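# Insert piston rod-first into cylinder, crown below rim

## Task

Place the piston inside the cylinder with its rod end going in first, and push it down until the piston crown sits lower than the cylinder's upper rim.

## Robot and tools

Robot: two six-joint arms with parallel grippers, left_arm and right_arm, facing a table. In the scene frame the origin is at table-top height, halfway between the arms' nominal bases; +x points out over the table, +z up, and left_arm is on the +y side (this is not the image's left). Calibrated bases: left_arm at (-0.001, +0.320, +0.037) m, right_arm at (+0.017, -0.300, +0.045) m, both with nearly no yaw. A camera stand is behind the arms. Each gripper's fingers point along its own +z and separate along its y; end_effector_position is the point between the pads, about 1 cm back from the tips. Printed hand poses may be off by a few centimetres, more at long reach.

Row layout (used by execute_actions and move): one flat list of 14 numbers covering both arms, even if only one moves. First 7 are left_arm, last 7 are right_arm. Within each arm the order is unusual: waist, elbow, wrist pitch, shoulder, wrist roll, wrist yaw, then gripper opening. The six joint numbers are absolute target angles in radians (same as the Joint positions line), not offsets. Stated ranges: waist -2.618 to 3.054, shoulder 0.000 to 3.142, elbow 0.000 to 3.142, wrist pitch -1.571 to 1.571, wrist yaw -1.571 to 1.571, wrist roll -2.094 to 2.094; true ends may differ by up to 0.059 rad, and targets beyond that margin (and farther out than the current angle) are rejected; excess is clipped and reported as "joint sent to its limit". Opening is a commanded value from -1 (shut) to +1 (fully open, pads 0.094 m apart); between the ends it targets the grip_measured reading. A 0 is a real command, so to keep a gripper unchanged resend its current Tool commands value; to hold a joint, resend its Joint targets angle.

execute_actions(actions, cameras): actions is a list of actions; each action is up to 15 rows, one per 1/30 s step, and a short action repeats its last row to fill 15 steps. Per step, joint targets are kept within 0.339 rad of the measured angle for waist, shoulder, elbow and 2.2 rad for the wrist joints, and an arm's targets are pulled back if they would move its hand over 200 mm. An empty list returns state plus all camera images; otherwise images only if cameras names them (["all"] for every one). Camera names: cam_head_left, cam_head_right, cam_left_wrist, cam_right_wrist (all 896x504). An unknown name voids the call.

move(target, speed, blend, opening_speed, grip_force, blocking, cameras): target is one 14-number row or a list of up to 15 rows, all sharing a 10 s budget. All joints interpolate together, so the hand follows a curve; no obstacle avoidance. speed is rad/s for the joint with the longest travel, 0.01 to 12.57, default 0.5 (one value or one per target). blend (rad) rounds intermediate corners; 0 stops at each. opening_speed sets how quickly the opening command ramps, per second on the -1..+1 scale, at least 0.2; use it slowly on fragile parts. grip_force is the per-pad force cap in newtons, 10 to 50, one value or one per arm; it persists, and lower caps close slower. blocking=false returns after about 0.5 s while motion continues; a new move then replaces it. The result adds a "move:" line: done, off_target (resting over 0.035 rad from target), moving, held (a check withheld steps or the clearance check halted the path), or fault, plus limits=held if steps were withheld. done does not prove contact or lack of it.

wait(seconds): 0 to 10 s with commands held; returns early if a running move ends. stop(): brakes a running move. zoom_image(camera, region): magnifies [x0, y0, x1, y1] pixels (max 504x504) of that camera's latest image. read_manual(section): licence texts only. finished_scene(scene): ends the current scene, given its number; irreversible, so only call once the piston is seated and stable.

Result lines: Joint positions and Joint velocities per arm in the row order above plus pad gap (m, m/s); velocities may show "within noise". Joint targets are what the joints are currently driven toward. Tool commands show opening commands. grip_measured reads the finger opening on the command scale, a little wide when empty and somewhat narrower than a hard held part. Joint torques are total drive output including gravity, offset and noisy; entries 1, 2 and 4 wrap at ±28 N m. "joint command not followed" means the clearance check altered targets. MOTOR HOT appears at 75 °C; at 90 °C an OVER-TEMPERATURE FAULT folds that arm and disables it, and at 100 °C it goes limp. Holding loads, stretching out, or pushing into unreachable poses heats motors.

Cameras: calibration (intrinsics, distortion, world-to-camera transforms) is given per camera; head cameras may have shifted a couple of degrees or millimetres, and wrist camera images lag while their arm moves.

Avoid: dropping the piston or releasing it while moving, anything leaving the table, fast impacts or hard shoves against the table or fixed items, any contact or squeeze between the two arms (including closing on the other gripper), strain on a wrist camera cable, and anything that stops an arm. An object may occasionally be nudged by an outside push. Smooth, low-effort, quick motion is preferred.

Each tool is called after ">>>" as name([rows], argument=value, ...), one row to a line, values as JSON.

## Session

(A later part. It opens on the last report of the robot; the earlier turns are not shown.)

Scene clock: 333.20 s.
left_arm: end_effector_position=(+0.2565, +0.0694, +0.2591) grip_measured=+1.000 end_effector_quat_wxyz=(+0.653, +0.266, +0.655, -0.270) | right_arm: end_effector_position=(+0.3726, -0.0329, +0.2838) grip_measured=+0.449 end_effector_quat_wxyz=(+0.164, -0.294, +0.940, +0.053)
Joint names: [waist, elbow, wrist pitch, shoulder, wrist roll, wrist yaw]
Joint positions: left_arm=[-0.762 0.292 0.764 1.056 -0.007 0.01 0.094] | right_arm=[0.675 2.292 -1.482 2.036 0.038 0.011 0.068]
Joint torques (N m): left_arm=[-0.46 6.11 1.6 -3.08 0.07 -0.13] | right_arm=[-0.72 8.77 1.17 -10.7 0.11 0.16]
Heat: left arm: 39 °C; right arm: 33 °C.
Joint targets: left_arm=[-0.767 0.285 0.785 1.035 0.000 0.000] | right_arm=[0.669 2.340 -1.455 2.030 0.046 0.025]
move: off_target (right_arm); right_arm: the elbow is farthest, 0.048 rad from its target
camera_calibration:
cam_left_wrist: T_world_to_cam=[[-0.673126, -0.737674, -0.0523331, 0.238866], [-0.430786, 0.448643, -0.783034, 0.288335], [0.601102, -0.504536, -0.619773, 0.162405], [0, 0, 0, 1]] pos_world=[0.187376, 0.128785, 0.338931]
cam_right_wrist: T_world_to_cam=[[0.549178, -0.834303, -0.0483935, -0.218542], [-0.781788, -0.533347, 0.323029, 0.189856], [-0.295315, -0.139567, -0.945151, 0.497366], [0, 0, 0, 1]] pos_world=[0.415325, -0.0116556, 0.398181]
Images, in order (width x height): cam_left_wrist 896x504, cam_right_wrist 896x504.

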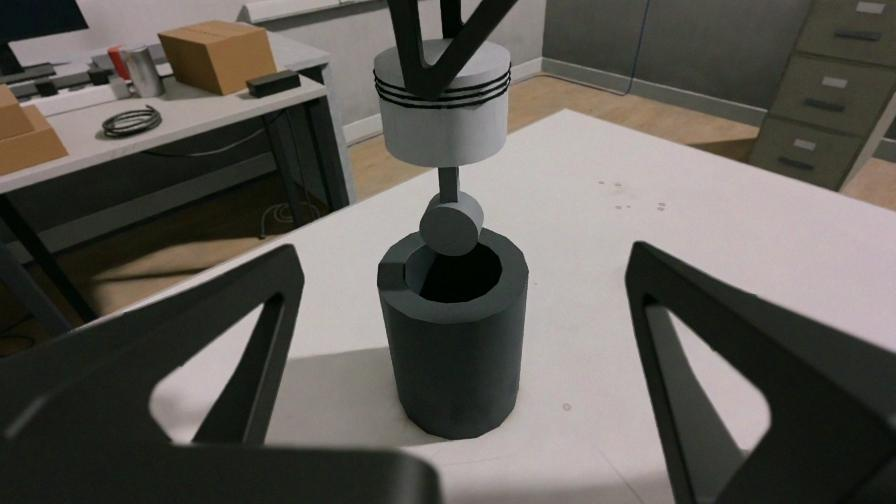

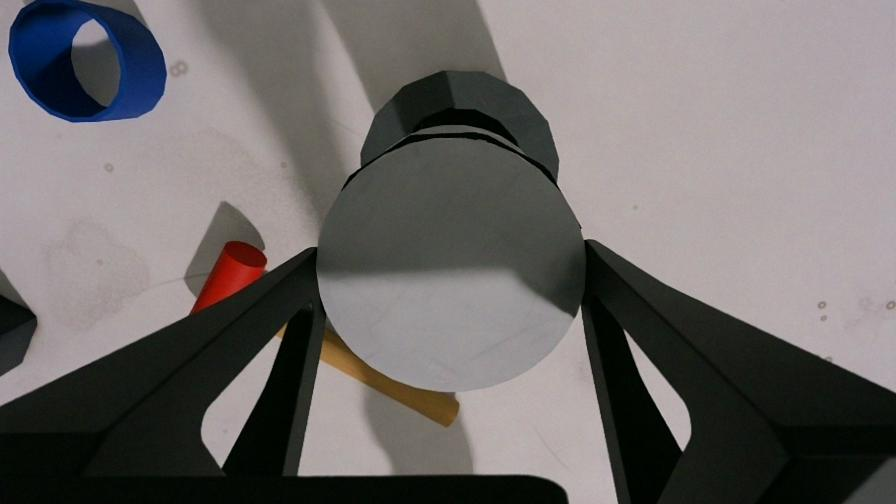

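>>> move([
  [-0.767, 0.285, 0.785, 1.035, 0.0, 0.0, 1.0, 0.659, 2.330, -1.450, 2.030, 0.046, 0.025, 0.2],
  [-0.767, 0.285, 0.785, 1.035, 0.0, 0.0, 1.0, 0.659, 1.765, -1.020, 1.868, 0.046, 0.025, 0.2],
], speed=[0.1, 0.3], blend=[0.0, 0.0], cameras=["cam_left_wrist", "cam_right_wrist"])

>>> zoom_image(camera="cam_left_wrist", region=[380, 160, 530, 330])

>>> zoom_image(camera="cam_right_wrist", region=[290, 40, 620, 400])

Scene clock: 337.30 s.
left_arm: end_effector_position=(+0.2565, +0.0694, +0.2591) grip_measured=+1.000 end_effector_quat_wxyz=(+0.653, +0.266, +0.655, -0.270) | right_arm: end_effector_position=(+0.3775, -0.0345, +0.1933) grip_measured=+0.449 end_effector_quat_wxyz=(+0.162, -0.290, +0.942, +0.051)
Joint names: [waist, elbow, wrist pitch, shoulder, wrist roll, wrist yaw]
Joint positions: left_arm=[-0.762 0.292 0.764 1.056 -0.007 0.01 0.094] | right_arm=[0.665 1.764 -1.064 1.93 0.038 0.011 0.068]
Joint torques (N m): left_arm=[-0.46 6.12 1.6 -3.07 0.07 -0.13] | right_arm=[-0.58 5.67 1.36 -15.82 0.08 0.17]
Heat: left arm: 41 °C; right arm: 33 °C.
Joint targets: left_arm=[-0.767 0.285 0.785 1.035 0.000 0.000] | right_arm=[0.659 1.765 -1.020 1.868 0.046 0.025]
move: off_target (right_arm); right_arm: the shoulder is farthest, 0.062 rad from its target
camera_calibration:
cam_left_wrist: T_world_to_cam=[[-0.673126, -0.737674, -0.0523331, 0.238866], [-0.430786, 0.448643, -0.783034, 0.288335], [0.601102, -0.504536, -0.619773, 0.162405], [0, 0, 0, 1]] pos_world=[0.187376, 0.128785, 0.338931]
cam_right_wrist: T_world_to_cam=[[0.5407, -0.839829, -0.048273, -0.223984], [-0.785916, -0.524786, 0.327009, 0.223253], [-0.299965, -0.138875, -0.943787, 0.414598], [0, 0, 0, 1]] pos_world=[0.420931, -0.0133708, 0.307474]
Images, in order (width x height): cam_left_wrist 896x504, cam_right_wrist 896x504.

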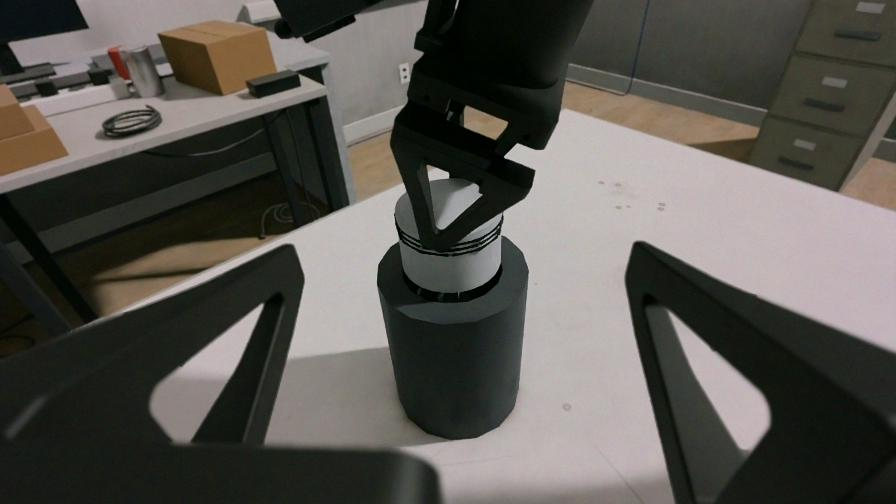

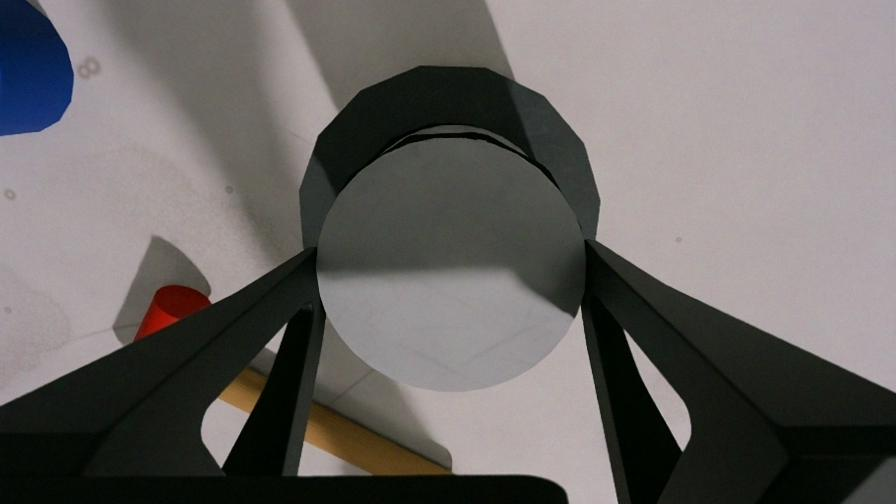

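Scaled by 2.965 from the camera's 896x504 image, which has a finer 1280x720 frame.

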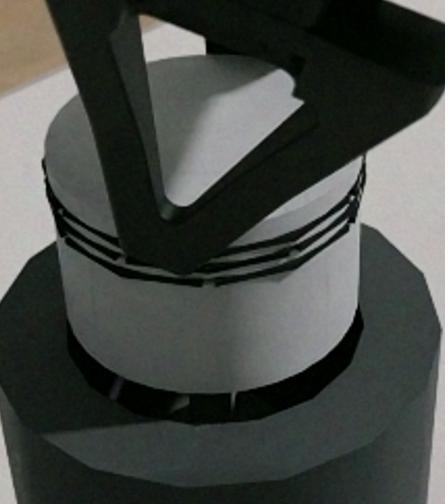

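Scaled by 1.400 from the camera's 896x504 image, which has a finer 1280x720 frame.

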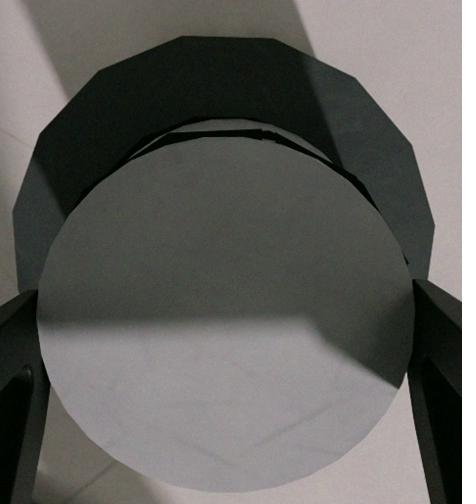

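>>> move(target=[-0.767, 0.285, 0.785, 1.035, 0.0, 0.0, 1.0, 0.659, 1.765, -1.020, 1.868, 0.002, -0.008, 0.2], speed=0.1, cameras=["cam_left_wrist", "cam_right_wrist"])

>>> zoom_image(camera="cam_right_wrist", region=[290, 40, 620, 400])

>>> zoom_image(camera="cam_right_wrist", region=[340, 90, 460, 200])

>>> zoom_image(camera="cam_right_wrist", region=[450, 90, 570, 200])

Scene clock: 344.90 s.
left_arm: end_effector_position=(+0.2565, +0.0694, +0.2591) grip_measured=+1.000 end_effector_quat_wxyz=(+0.653, +0.266, +0.655, -0.270) | right_arm: end_effector_position=(+0.3763, -0.0328, +0.1933) grip_measured=+0.449 end_effector_quat_wxyz=(+0.161, -0.307, +0.937, +0.054)
Joint names: [waist, elbow, wrist pitch, shoulder, wrist roll, wrist yaw]
Joint positions: left_arm=[-0.762 0.292 0.764 1.056 -0.007 0.01 0.094] | right_arm=[0.665 1.764 -1.064 1.93 0.005 -0.001 0.068]
Joint torques (N m): left_arm=[-0.44 6.12 1.6 -3.07 0.08 -0.13] | right_arm=[-0.54 5.71 1.37 -15.94 -0.03 -0.07]
Heat: left arm: 42 °C; right arm: 33 °C.
Joint targets: left_arm=[-0.767 0.285 0.785 1.035 0.000 0.000] | right_arm=[0.659 1.765 -1.020 1.868 0.002 -0.008]
move: off_target (right_arm); right_arm: the shoulder is farthest, 0.062 rad from its target
camera_calibration:
cam_left_wrist: T_world_to_cam=[[-0.673126, -0.737674, -0.0523331, 0.238866], [-0.430786, 0.448643, -0.783034, 0.288335], [0.601102, -0.504536, -0.619773, 0.162405], [0, 0, 0, 1]] pos_world=[0.187376, 0.128785, 0.338931]
cam_right_wrist: T_world_to_cam=[[0.570137, -0.820156, -0.047841, -0.232503], [-0.766843, -0.552163, 0.327214, 0.215034], [-0.294782, -0.14987, -0.943739, 0.412148], [0, 0, 0, 1]] pos_world=[0.418949, -0.0101863, 0.307474]
Images, in order (width x height): cam_left_wrist 896x504, cam_right_wrist 896x504.

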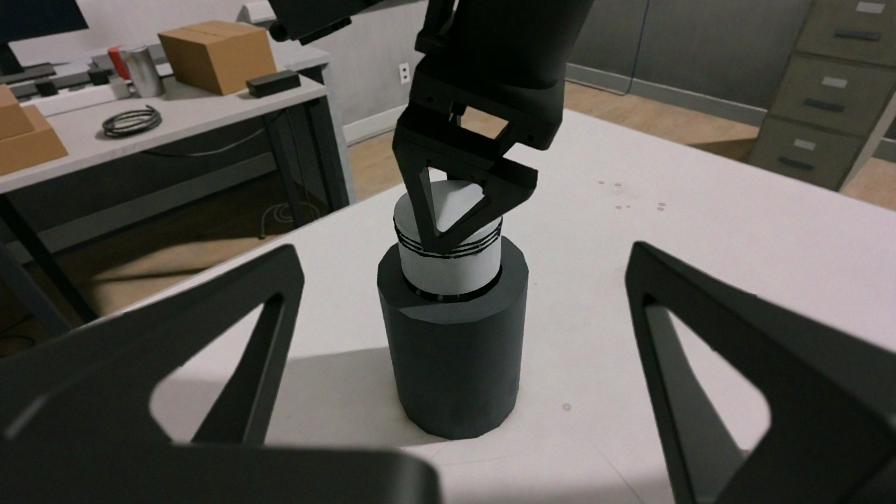

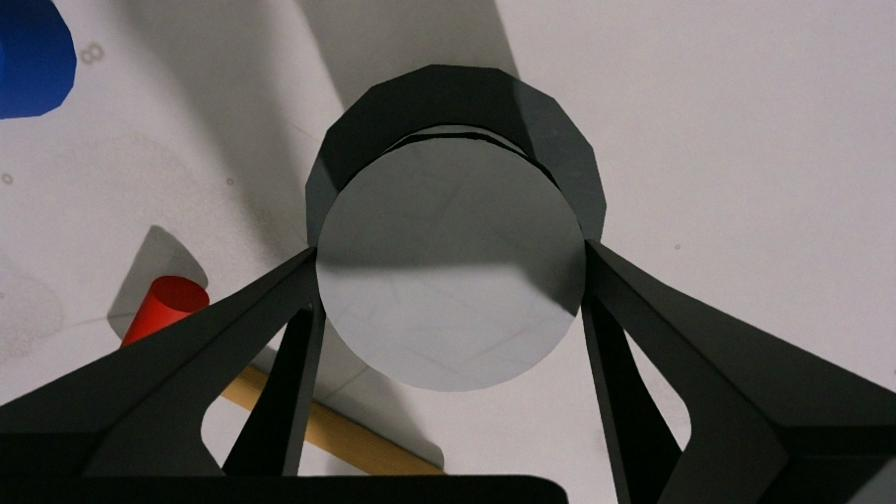

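Scaled by 1.400 from the camera's 896x504 image, which has a finer 1280x720 frame.

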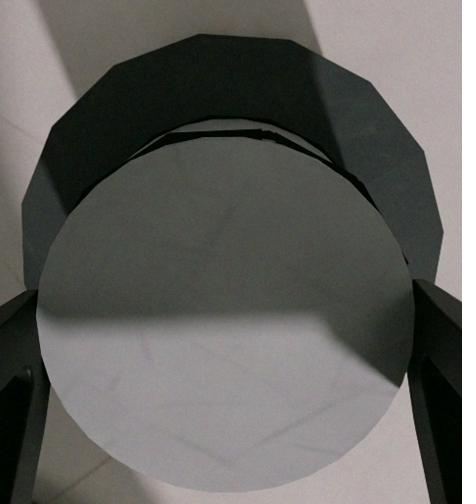

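Scaled by 4.200 from the camera's 896x504 image, which has a finer 1280x720 frame.

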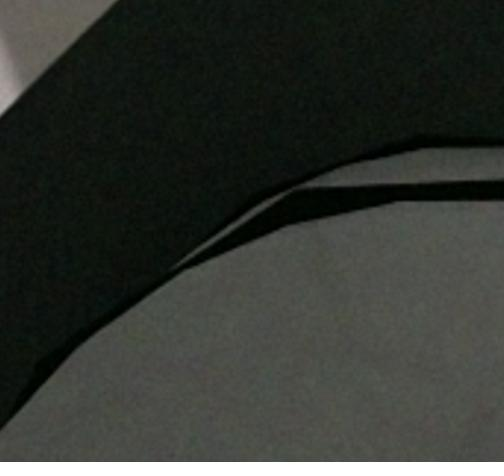

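Scaled by 4.200 from the camera's 896x504 image, which has a finer 1280x720 frame.

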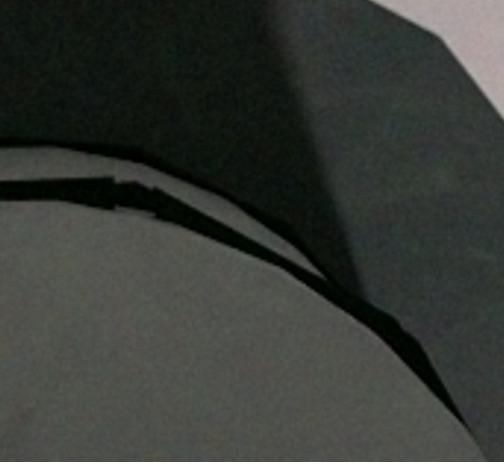

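>>> execute_actions([
  [[-0.767, 0.285, 0.785, 1.035, 0.0, 0.0, 1.0, 0.659, 1.765, -1.020, 1.868, 0.002, -0.008, 0.2]],
], cameras=["cam_head_left", "cam_head_right"])

>>> zoom_image(camera="cam_head_left", region=[330, 170, 440, 300])

>>> zoom_image(camera="cam_head_right", region=[340, 170, 450, 300])

Scene clock: 347.33 s.
left_arm: end_effector_position=(+0.2565, +0.0694, +0.2591) grip_measured=+1.000 end_effector_quat_wxyz=(+0.653, +0.266, +0.655, -0.270) | right_arm: end_effector_position=(+0.3763, -0.0328, +0.1933) grip_measured=+0.449 end_effector_quat_wxyz=(+0.161, -0.307, +0.937, +0.054)
Joint names: [waist, elbow, wrist pitch, shoulder, wrist roll, wrist yaw]
Joint positions: left_arm=[-0.762 0.292 0.764 1.056 -0.007 0.01 0.094] | right_arm=[0.665 1.764 -1.064 1.93 0.005 -0.001 0.068]
Joint torques (N m): left_arm=[-0.46 6.12 1.6 -3.07 0.07 -0.13] | right_arm=[-0.61 5.72 1.37 -15.83 -0.01 -0.09]
Heat: left arm: 42 °C; right arm: 33 °C.
Joint targets: left_arm=[-0.767 0.285 0.785 1.035 0.000 0.000] | right_arm=[0.659 1.765 -1.020 1.868 0.002 -0.008]
Images, in order (width x height): cam_head_left 896x504, cam_head_right 896x504.

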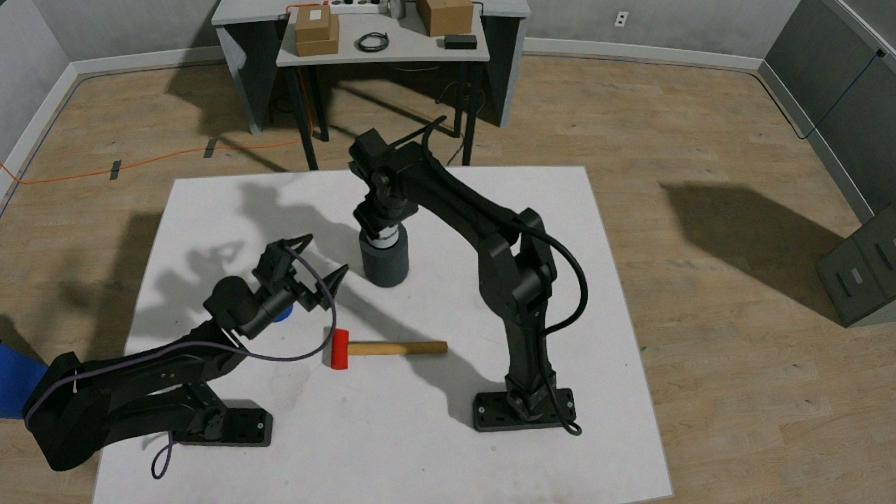

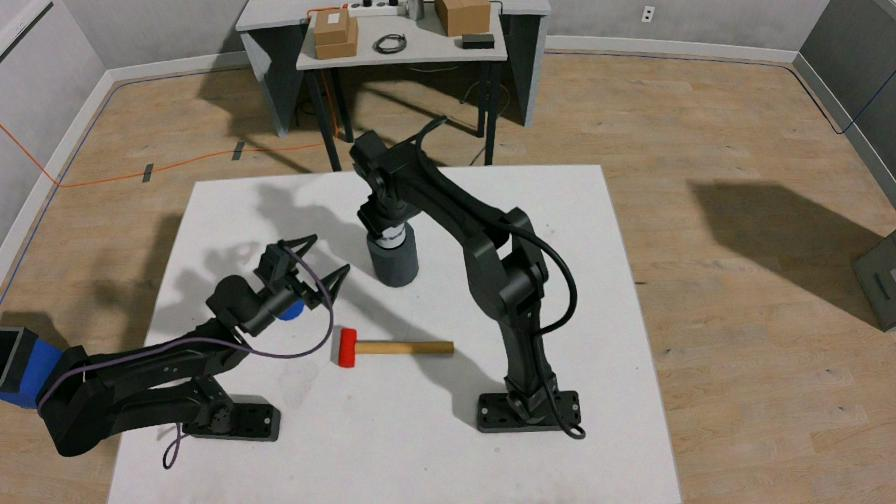

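Scaled by 3.877 from the camera's 896x504 image, which has a finer 1280x720 frame.

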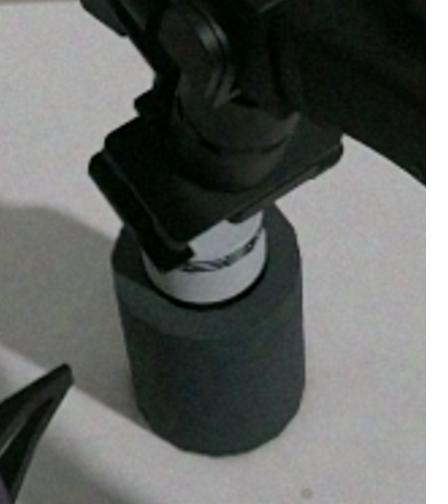

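Scaled by 3.877 from the camera's 896x504 image, which has a finer 1280x720 frame.

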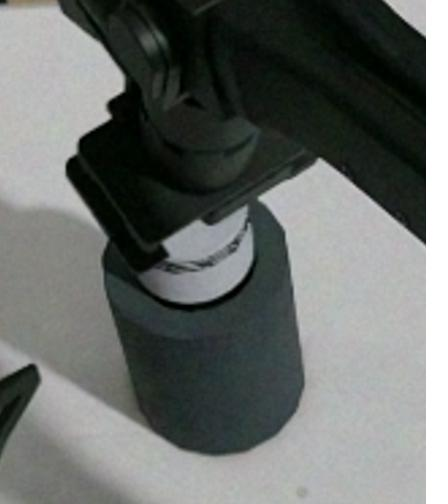

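>>> move(target=[-0.767, 0.285, 0.785, 1.035, 0.0, 0.0, 1.0, 0.659, 1.765, -1.020, 1.868, 0.105, 0.026, 0.2], speed=0.15, cameras=["cam_left_wrist", "cam_right_wrist", "cam_head_left"])

>>> zoom_image(camera="cam_right_wrist", region=[290, 40, 620, 400])

>>> zoom_image(camera="cam_right_wrist", region=[340, 90, 460, 200])

>>> zoom_image(camera="cam_right_wrist", region=[450, 90, 570, 200])

>>> zoom_image(camera="cam_left_wrist", region=[380, 160, 530, 330])

Scene clock: 354.23 s.
left_arm: end_effector_position=(+0.2565, +0.0694, +0.2591) grip_measured=+1.000 end_effector_quat_wxyz=(+0.653, +0.266, +0.655, -0.270) | right_arm: end_effector_position=(+0.3774, -0.0343, +0.1933) grip_measured=+0.449 end_effector_quat_wxyz=(+0.160, -0.262, +0.950, +0.057)
Joint names: [waist, elbow, wrist pitch, shoulder, wrist roll, wrist yaw]
Joint positions: left_arm=[-0.762 0.292 0.764 1.056 -0.007 0.01 0.094] | right_arm=[0.665 1.764 -1.064 1.93 0.097 0.009 0.068]
Joint torques (N m): left_arm=[-0.46 6.12 1.6 -3.07 0.07 -0.13] | right_arm=[-0.58 5.7 1.36 -15.92 0.06 0.17]
Motor temperatures (°C): left_arm=[28 30 43 29 26 27 25] | right_arm=[30 33 33 34 28 29 30]
Heat: left arm: 43 °C; right arm: 34 °C.
Joint targets: left_arm=[-0.767 0.285 0.785 1.035 0.000 0.000] | right_arm=[0.659 1.765 -1.020 1.868 0.105 0.026]
move: off_target (right_arm); right_arm: the shoulder is farthest, 0.062 rad from its target
camera_calibration:
cam_left_wrist: T_world_to_cam=[[-0.673126, -0.737674, -0.0523331, 0.238866], [-0.430786, 0.448643, -0.783034, 0.288335], [0.601102, -0.504536, -0.619773, 0.162405], [0, 0, 0, 1]] pos_world=[0.187376, 0.128785, 0.338931]
cam_right_wrist: T_world_to_cam=[[0.493434, -0.867027, -0.0691838, -0.202746], [-0.809576, -0.486902, 0.327892, 0.233239], [-0.317977, -0.105783, -0.942179, 0.422254], [0, 0, 0, 1]] pos_world=[0.423134, -0.0175541, 0.307335]
Images, in order (width x height): cam_head_left 896x504, cam_left_wrist 896x504, cam_right_wrist 896x504.

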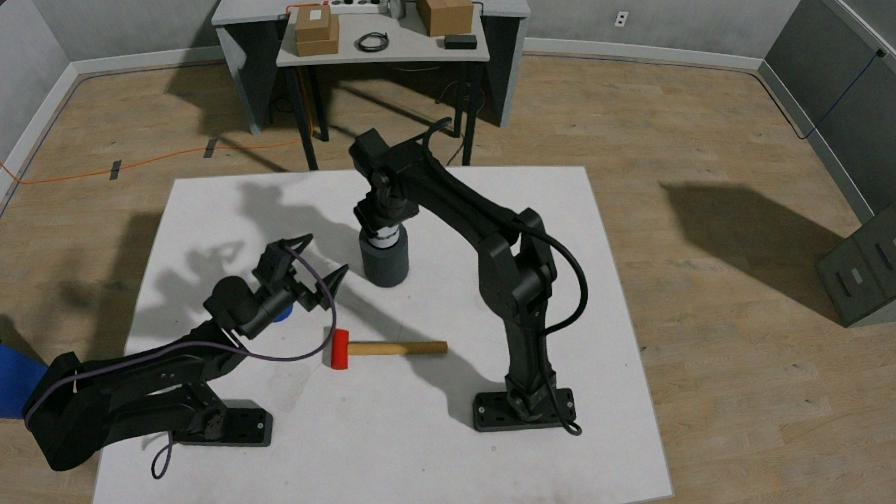

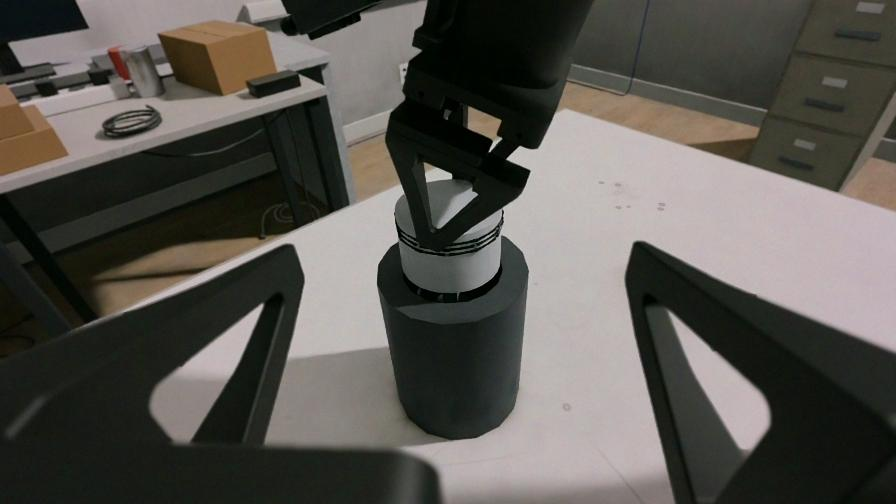

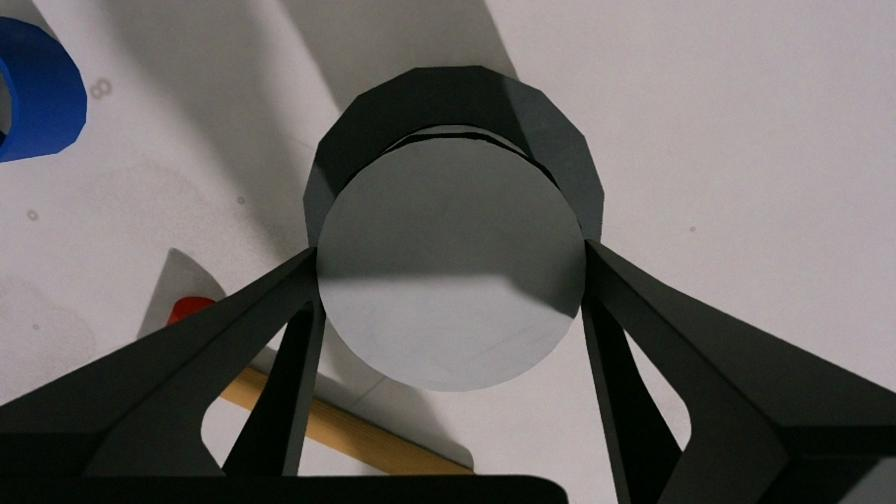

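Scaled by 1.400 from the camera's 896x504 image, which has a finer 1280x720 frame.

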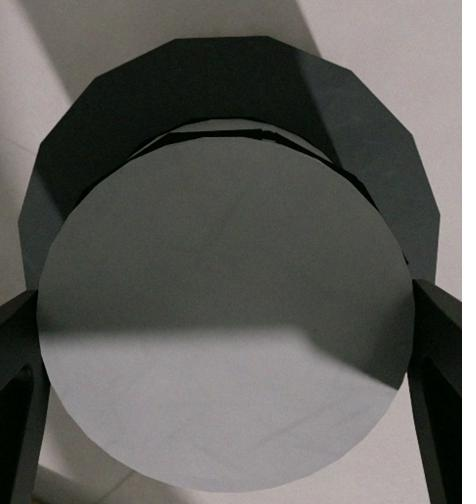

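Scaled by 4.200 from the camera's 896x504 image, which has a finer 1280x720 frame.

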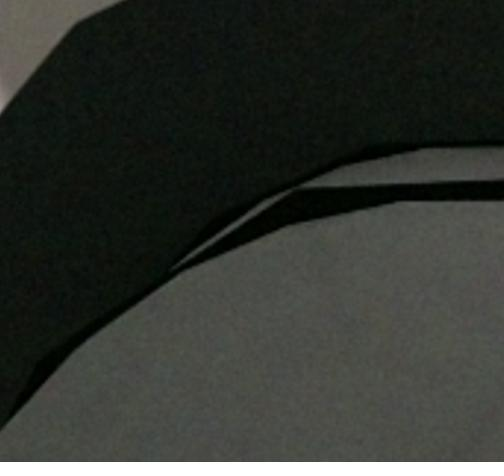

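Scaled by 4.200 from the camera's 896x504 image, which has a finer 1280x720 frame.

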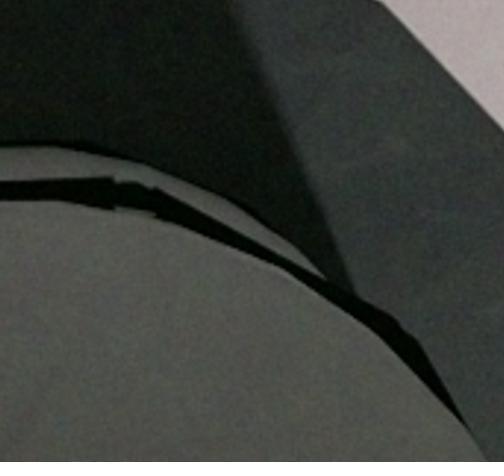

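Scaled by 2.965 from the camera's 896x504 image, which has a finer 1280x720 frame.

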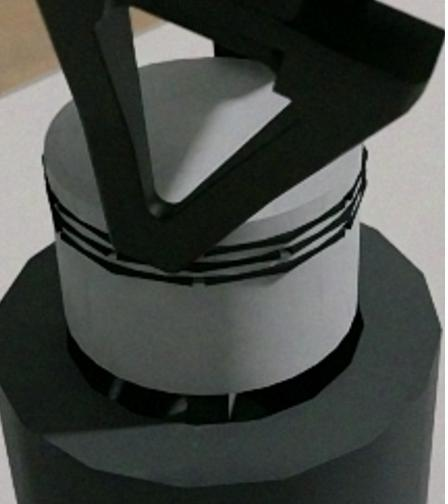

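>>> move([
  [-0.767, 0.285, 0.785, 1.035, 0.0, 0.0, 1.0, 0.659, 1.765, -1.020, 1.935, 0.105, 0.030, 0.2],
  [-0.767, 0.285, 0.785, 1.035, 0.0, 0.0, 1.0, 0.659, 1.660, -0.915, 1.940, 0.105, 0.030, 0.2],
], speed=[0.1, 0.1], blend=[0.0, 0.0], grip_force=[50, 40], cameras=["cam_left_wrist", "cam_right_wrist"])

>>> zoom_image(camera="cam_right_wrist", region=[250, 30, 660, 430])

>>> zoom_image(camera="cam_left_wrist", region=[380, 190, 530, 330])

Scene clock: 359.23 s.
left_arm: end_effector_position=(+0.2565, +0.0694, +0.2591) grip_measured=+1.000 end_effector_quat_wxyz=(+0.653, +0.266, +0.655, -0.270) | right_arm: end_effector_position=(+0.3950, -0.0262, +0.1844) grip_measured=+0.449 end_effector_quat_wxyz=(+0.201, -0.257, +0.943, +0.061)
Joint names: [waist, elbow, wrist pitch, shoulder, wrist roll, wrist yaw]
Joint positions: left_arm=[-0.762 0.292 0.764 1.056 -0.007 0.01 0.094] | right_arm=[0.665 1.694 -0.915 1.927 0.098 0.032 0.068]
Joint torques (N m): left_arm=[-0.46 6.11 1.6 -3.07 0.07 -0.14] | right_arm=[-0.57 3.26 1 -8.96 0.08 0]
Heat: left arm: 44 °C; right arm: 34 °C.
Joint targets: left_arm=[-0.767 0.285 0.785 1.035 0.000 0.000] | right_arm=[0.659 1.660 -0.915 1.940 0.105 0.030]
grip_force (N): 50, 40
move: done
camera_calibration:
cam_left_wrist: T_world_to_cam=[[-0.673126, -0.737674, -0.0523331, 0.238866], [-0.430786, 0.448643, -0.783034, 0.288335], [0.601102, -0.504536, -0.619773, 0.162405], [0, 0, 0, 1]] pos_world=[0.187376, 0.128785, 0.338931]
cam_right_wrist: T_world_to_cam=[[0.490523, -0.869454, -0.0586323, -0.205986], [-0.836457, -0.48864, 0.248132, 0.279732], [-0.24439, -0.0726712, -0.96695, 0.396678], [0, 0, 0, 1]] pos_world=[0.431969, -0.01358, 0.30208]
Images, in order (width x height): cam_left_wrist 896x504, cam_right_wrist 896x504.

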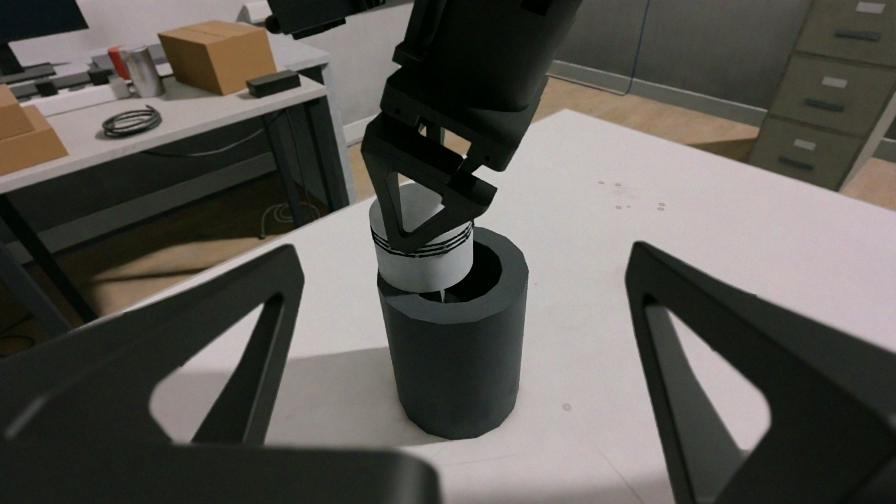

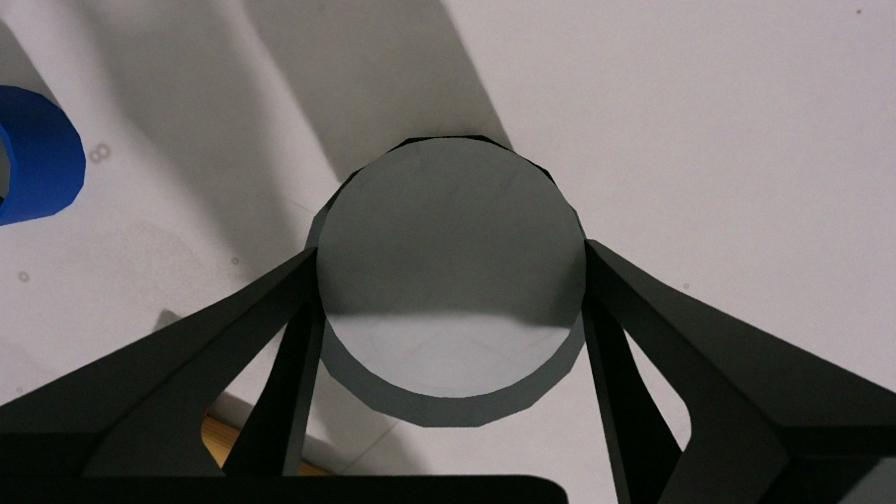

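Scaled by 1.229 from the camera's 896x504 image, which has a finer 1280x720 frame.

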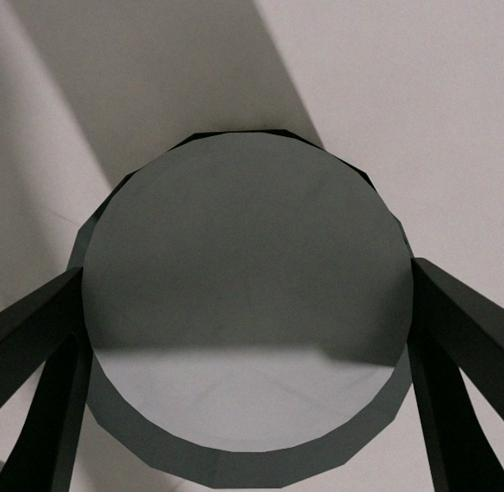

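Scaled by 3.360 from the camera's 896x504 image, which has a finer 1280x720 frame.

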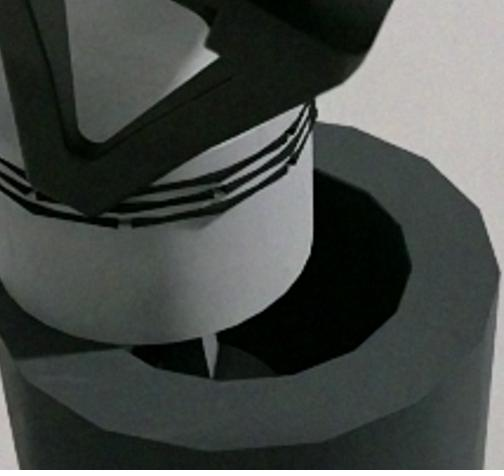

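>>> move([
  [-0.767, 0.285, 0.785, 1.035, 0.0, 0.0, 1.0, 0.659, 1.815, -0.960, 1.910, 0.105, 0.030, 0.2],
  [-0.767, 0.285, 0.785, 1.035, 0.0, 0.0, 1.0, 0.659, 1.825, -1.040, 1.900, 0.105, 0.030, 0.2],
], speed=[0.15, 0.15], blend=[0.02, 0.0], grip_force=[50, 50], cameras=["cam_left_wrist", "cam_right_wrist"])

>>> zoom_image(camera="cam_right_wrist", region=[290, 40, 620, 400])

>>> zoom_image(camera="cam_left_wrist", region=[380, 160, 530, 330])

Scene clock: 362.37 s.
left_arm: end_effector_position=(+0.2565, +0.0694, +0.2591) grip_measured=+1.000 end_effector_quat_wxyz=(+0.653, +0.266, +0.655, -0.270) | right_arm: end_effector_position=(+0.3806, -0.0367, +0.1974) grip_measured=+0.449 end_effector_quat_wxyz=(+0.168, -0.260, +0.950, +0.048)
Joint names: [waist, elbow, wrist pitch, shoulder, wrist roll, wrist yaw]
Joint positions: left_arm=[-0.762 0.292 0.764 1.056 -0.007 0.01 0.094] | right_arm=[0.665 1.773 -1.066 1.927 0.098 0.031 0.068]
Joint torques (N m): left_arm=[-0.47 6.12 1.6 -3.07 0.08 -0.14] | right_arm=[-0.62 9.76 1.17 -12.48 0.07 0]
Heat: left arm: 44 °C; right arm: 34 °C.
Joint targets: left_arm=[-0.767 0.285 0.785 1.035 0.000 0.000] | right_arm=[0.659 1.825 -1.040 1.900 0.105 0.030]
move: off_target (right_arm); right_arm: the elbow is farthest, 0.052 rad from its target
camera_calibration:
cam_left_wrist: T_world_to_cam=[[-0.673126, -0.737674, -0.0523331, 0.238866], [-0.430786, 0.448643, -0.783034, 0.288335], [0.601102, -0.504536, -0.619773, 0.162405], [0, 0, 0, 1]] pos_world=[0.187376, 0.128785, 0.338931]
cam_right_wrist: T_world_to_cam=[[0.487298, -0.871778, -0.0504318, -0.207825], [-0.819833, -0.47662, 0.317342, 0.2397], [-0.300689, -0.113295, -0.946969, 0.420959], [0, 0, 0, 1]] pos_world=[0.424365, -0.0192385, 0.312087]
Images, in order (width x height): cam_left_wrist 896x504, cam_right_wrist 896x504.

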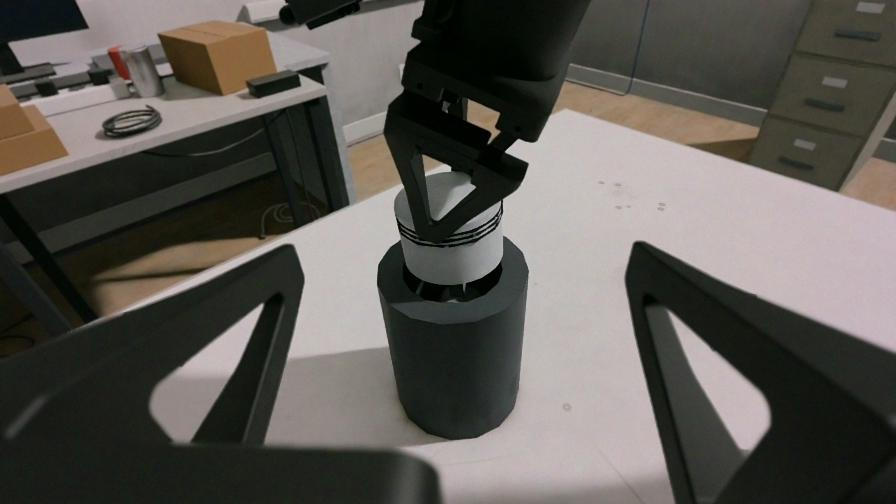

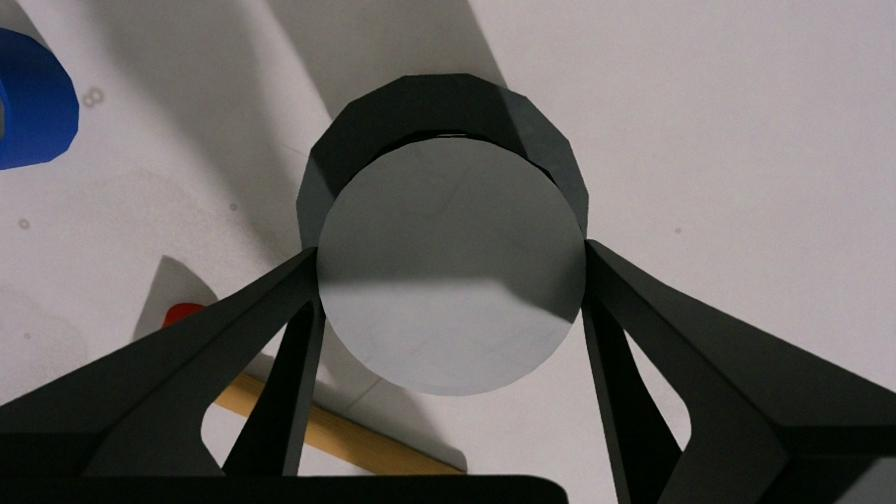

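Scaled by 1.400 from the camera's 896x504 image, which has a finer 1280x720 frame.

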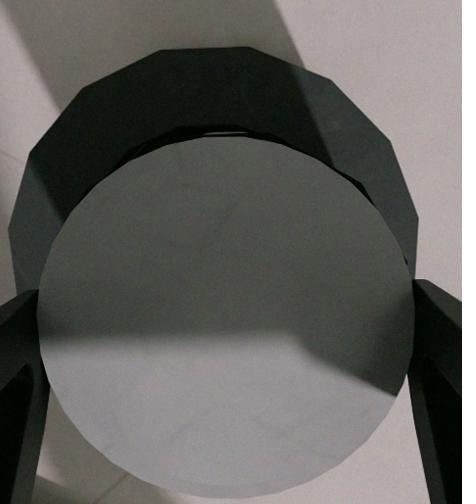

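Scaled by 2.965 from the camera's 896x504 image, which has a finer 1280x720 frame.

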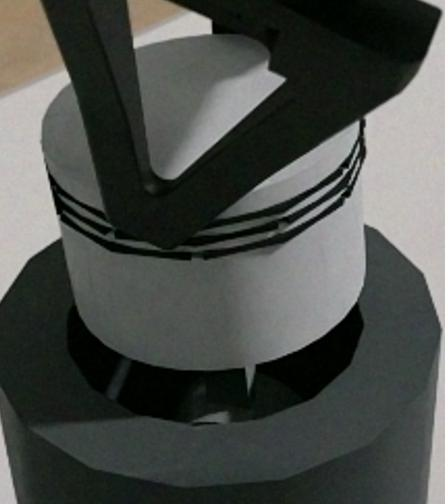

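>>> move(target=[-0.767, 0.285, 0.785, 1.035, 0.0, 0.0, 1.0, 0.659, 1.685, -0.935, 1.8225, 0.105, 0.006, 0.2], speed=0.12, cameras=["cam_left_wrist", "cam_right_wrist"])

>>> zoom_image(camera="cam_right_wrist", region=[290, 40, 620, 400])

>>> zoom_image(camera="cam_left_wrist", region=[380, 160, 530, 330])

Scene clock: 366.97 s.
left_arm: end_effector_position=(+0.2565, +0.0694, +0.2591) grip_measured=+1.000 end_effector_quat_wxyz=(+0.653, +0.266, +0.655, -0.270) | right_arm: end_effector_position=(+0.3778, -0.0344, +0.1936) grip_measured=+0.449 end_effector_quat_wxyz=(+0.183, -0.260, +0.946, +0.065)
Joint names: [waist, elbow, wrist pitch, shoulder, wrist roll, wrist yaw]
Joint positions: left_arm=[-0.762 0.292 0.764 1.056 -0.007 0.01 0.094] | right_arm=[0.665 1.685 -0.983 1.883 0.098 0.011 0.068]
Joint torques (N m): left_arm=[-0.46 6.12 1.6 -3.07 0.07 -0.13] | right_arm=[-0.55 5.63 1.5 -15.49 0.07 -0.07]
Heat: left arm: 44 °C; right arm: 35 °C.
Joint targets: left_arm=[-0.767 0.285 0.785 1.035 0.000 0.000] | right_arm=[0.659 1.685 -0.935 1.823 0.105 0.006]
move: off_target (right_arm); right_arm: the shoulder is farthest, 0.061 rad from its target
camera_calibration:
cam_left_wrist: T_world_to_cam=[[-0.673126, -0.737674, -0.0523331, 0.238866], [-0.430786, 0.448643, -0.783034, 0.288335], [0.601102, -0.504536, -0.619773, 0.162405], [0, 0, 0, 1]] pos_world=[0.187376, 0.128785, 0.338931]
cam_right_wrist: T_world_to_cam=[[0.494814, -0.865878, -0.0735851, -0.202671], [-0.822639, -0.494023, 0.281436, 0.247148], [-0.280042, -0.0787247, -0.956754, 0.412094], [0, 0, 0, 1]] pos_world=[0.419001, -0.0209494, 0.309803]
Images, in order (width x height): cam_left_wrist 896x504, cam_right_wrist 896x504.

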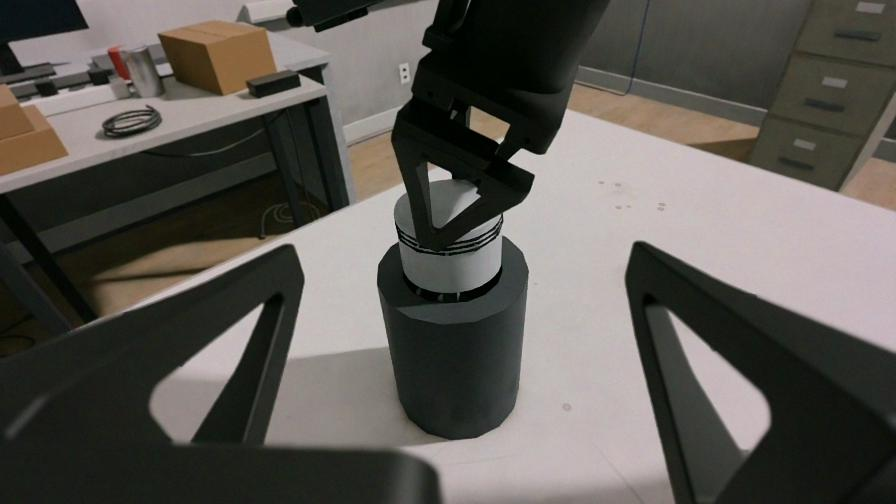

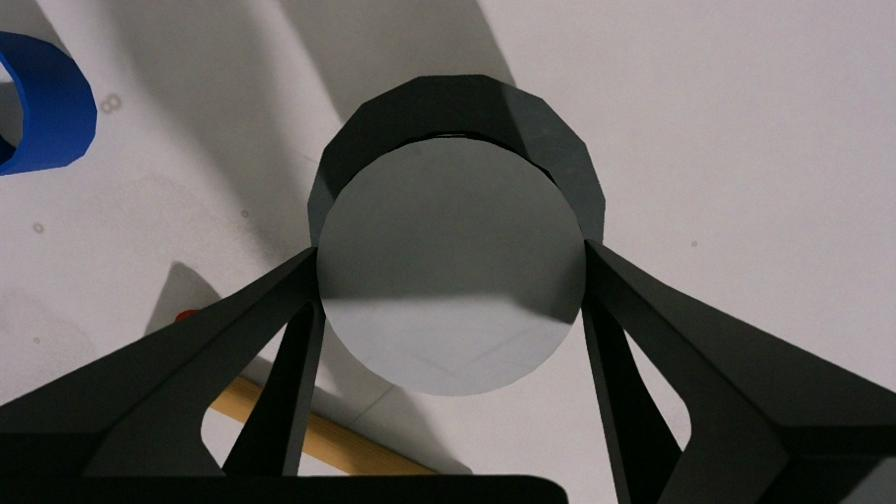

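Scaled by 1.400 from the camera's 896x504 image, which has a finer 1280x720 frame.

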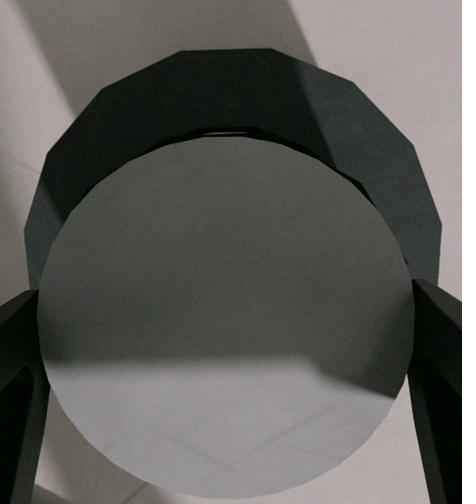

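Scaled by 2.965 from the camera's 896x504 image, which has a finer 1280x720 frame.

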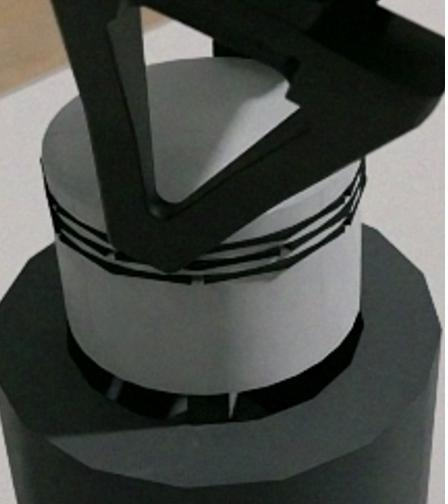

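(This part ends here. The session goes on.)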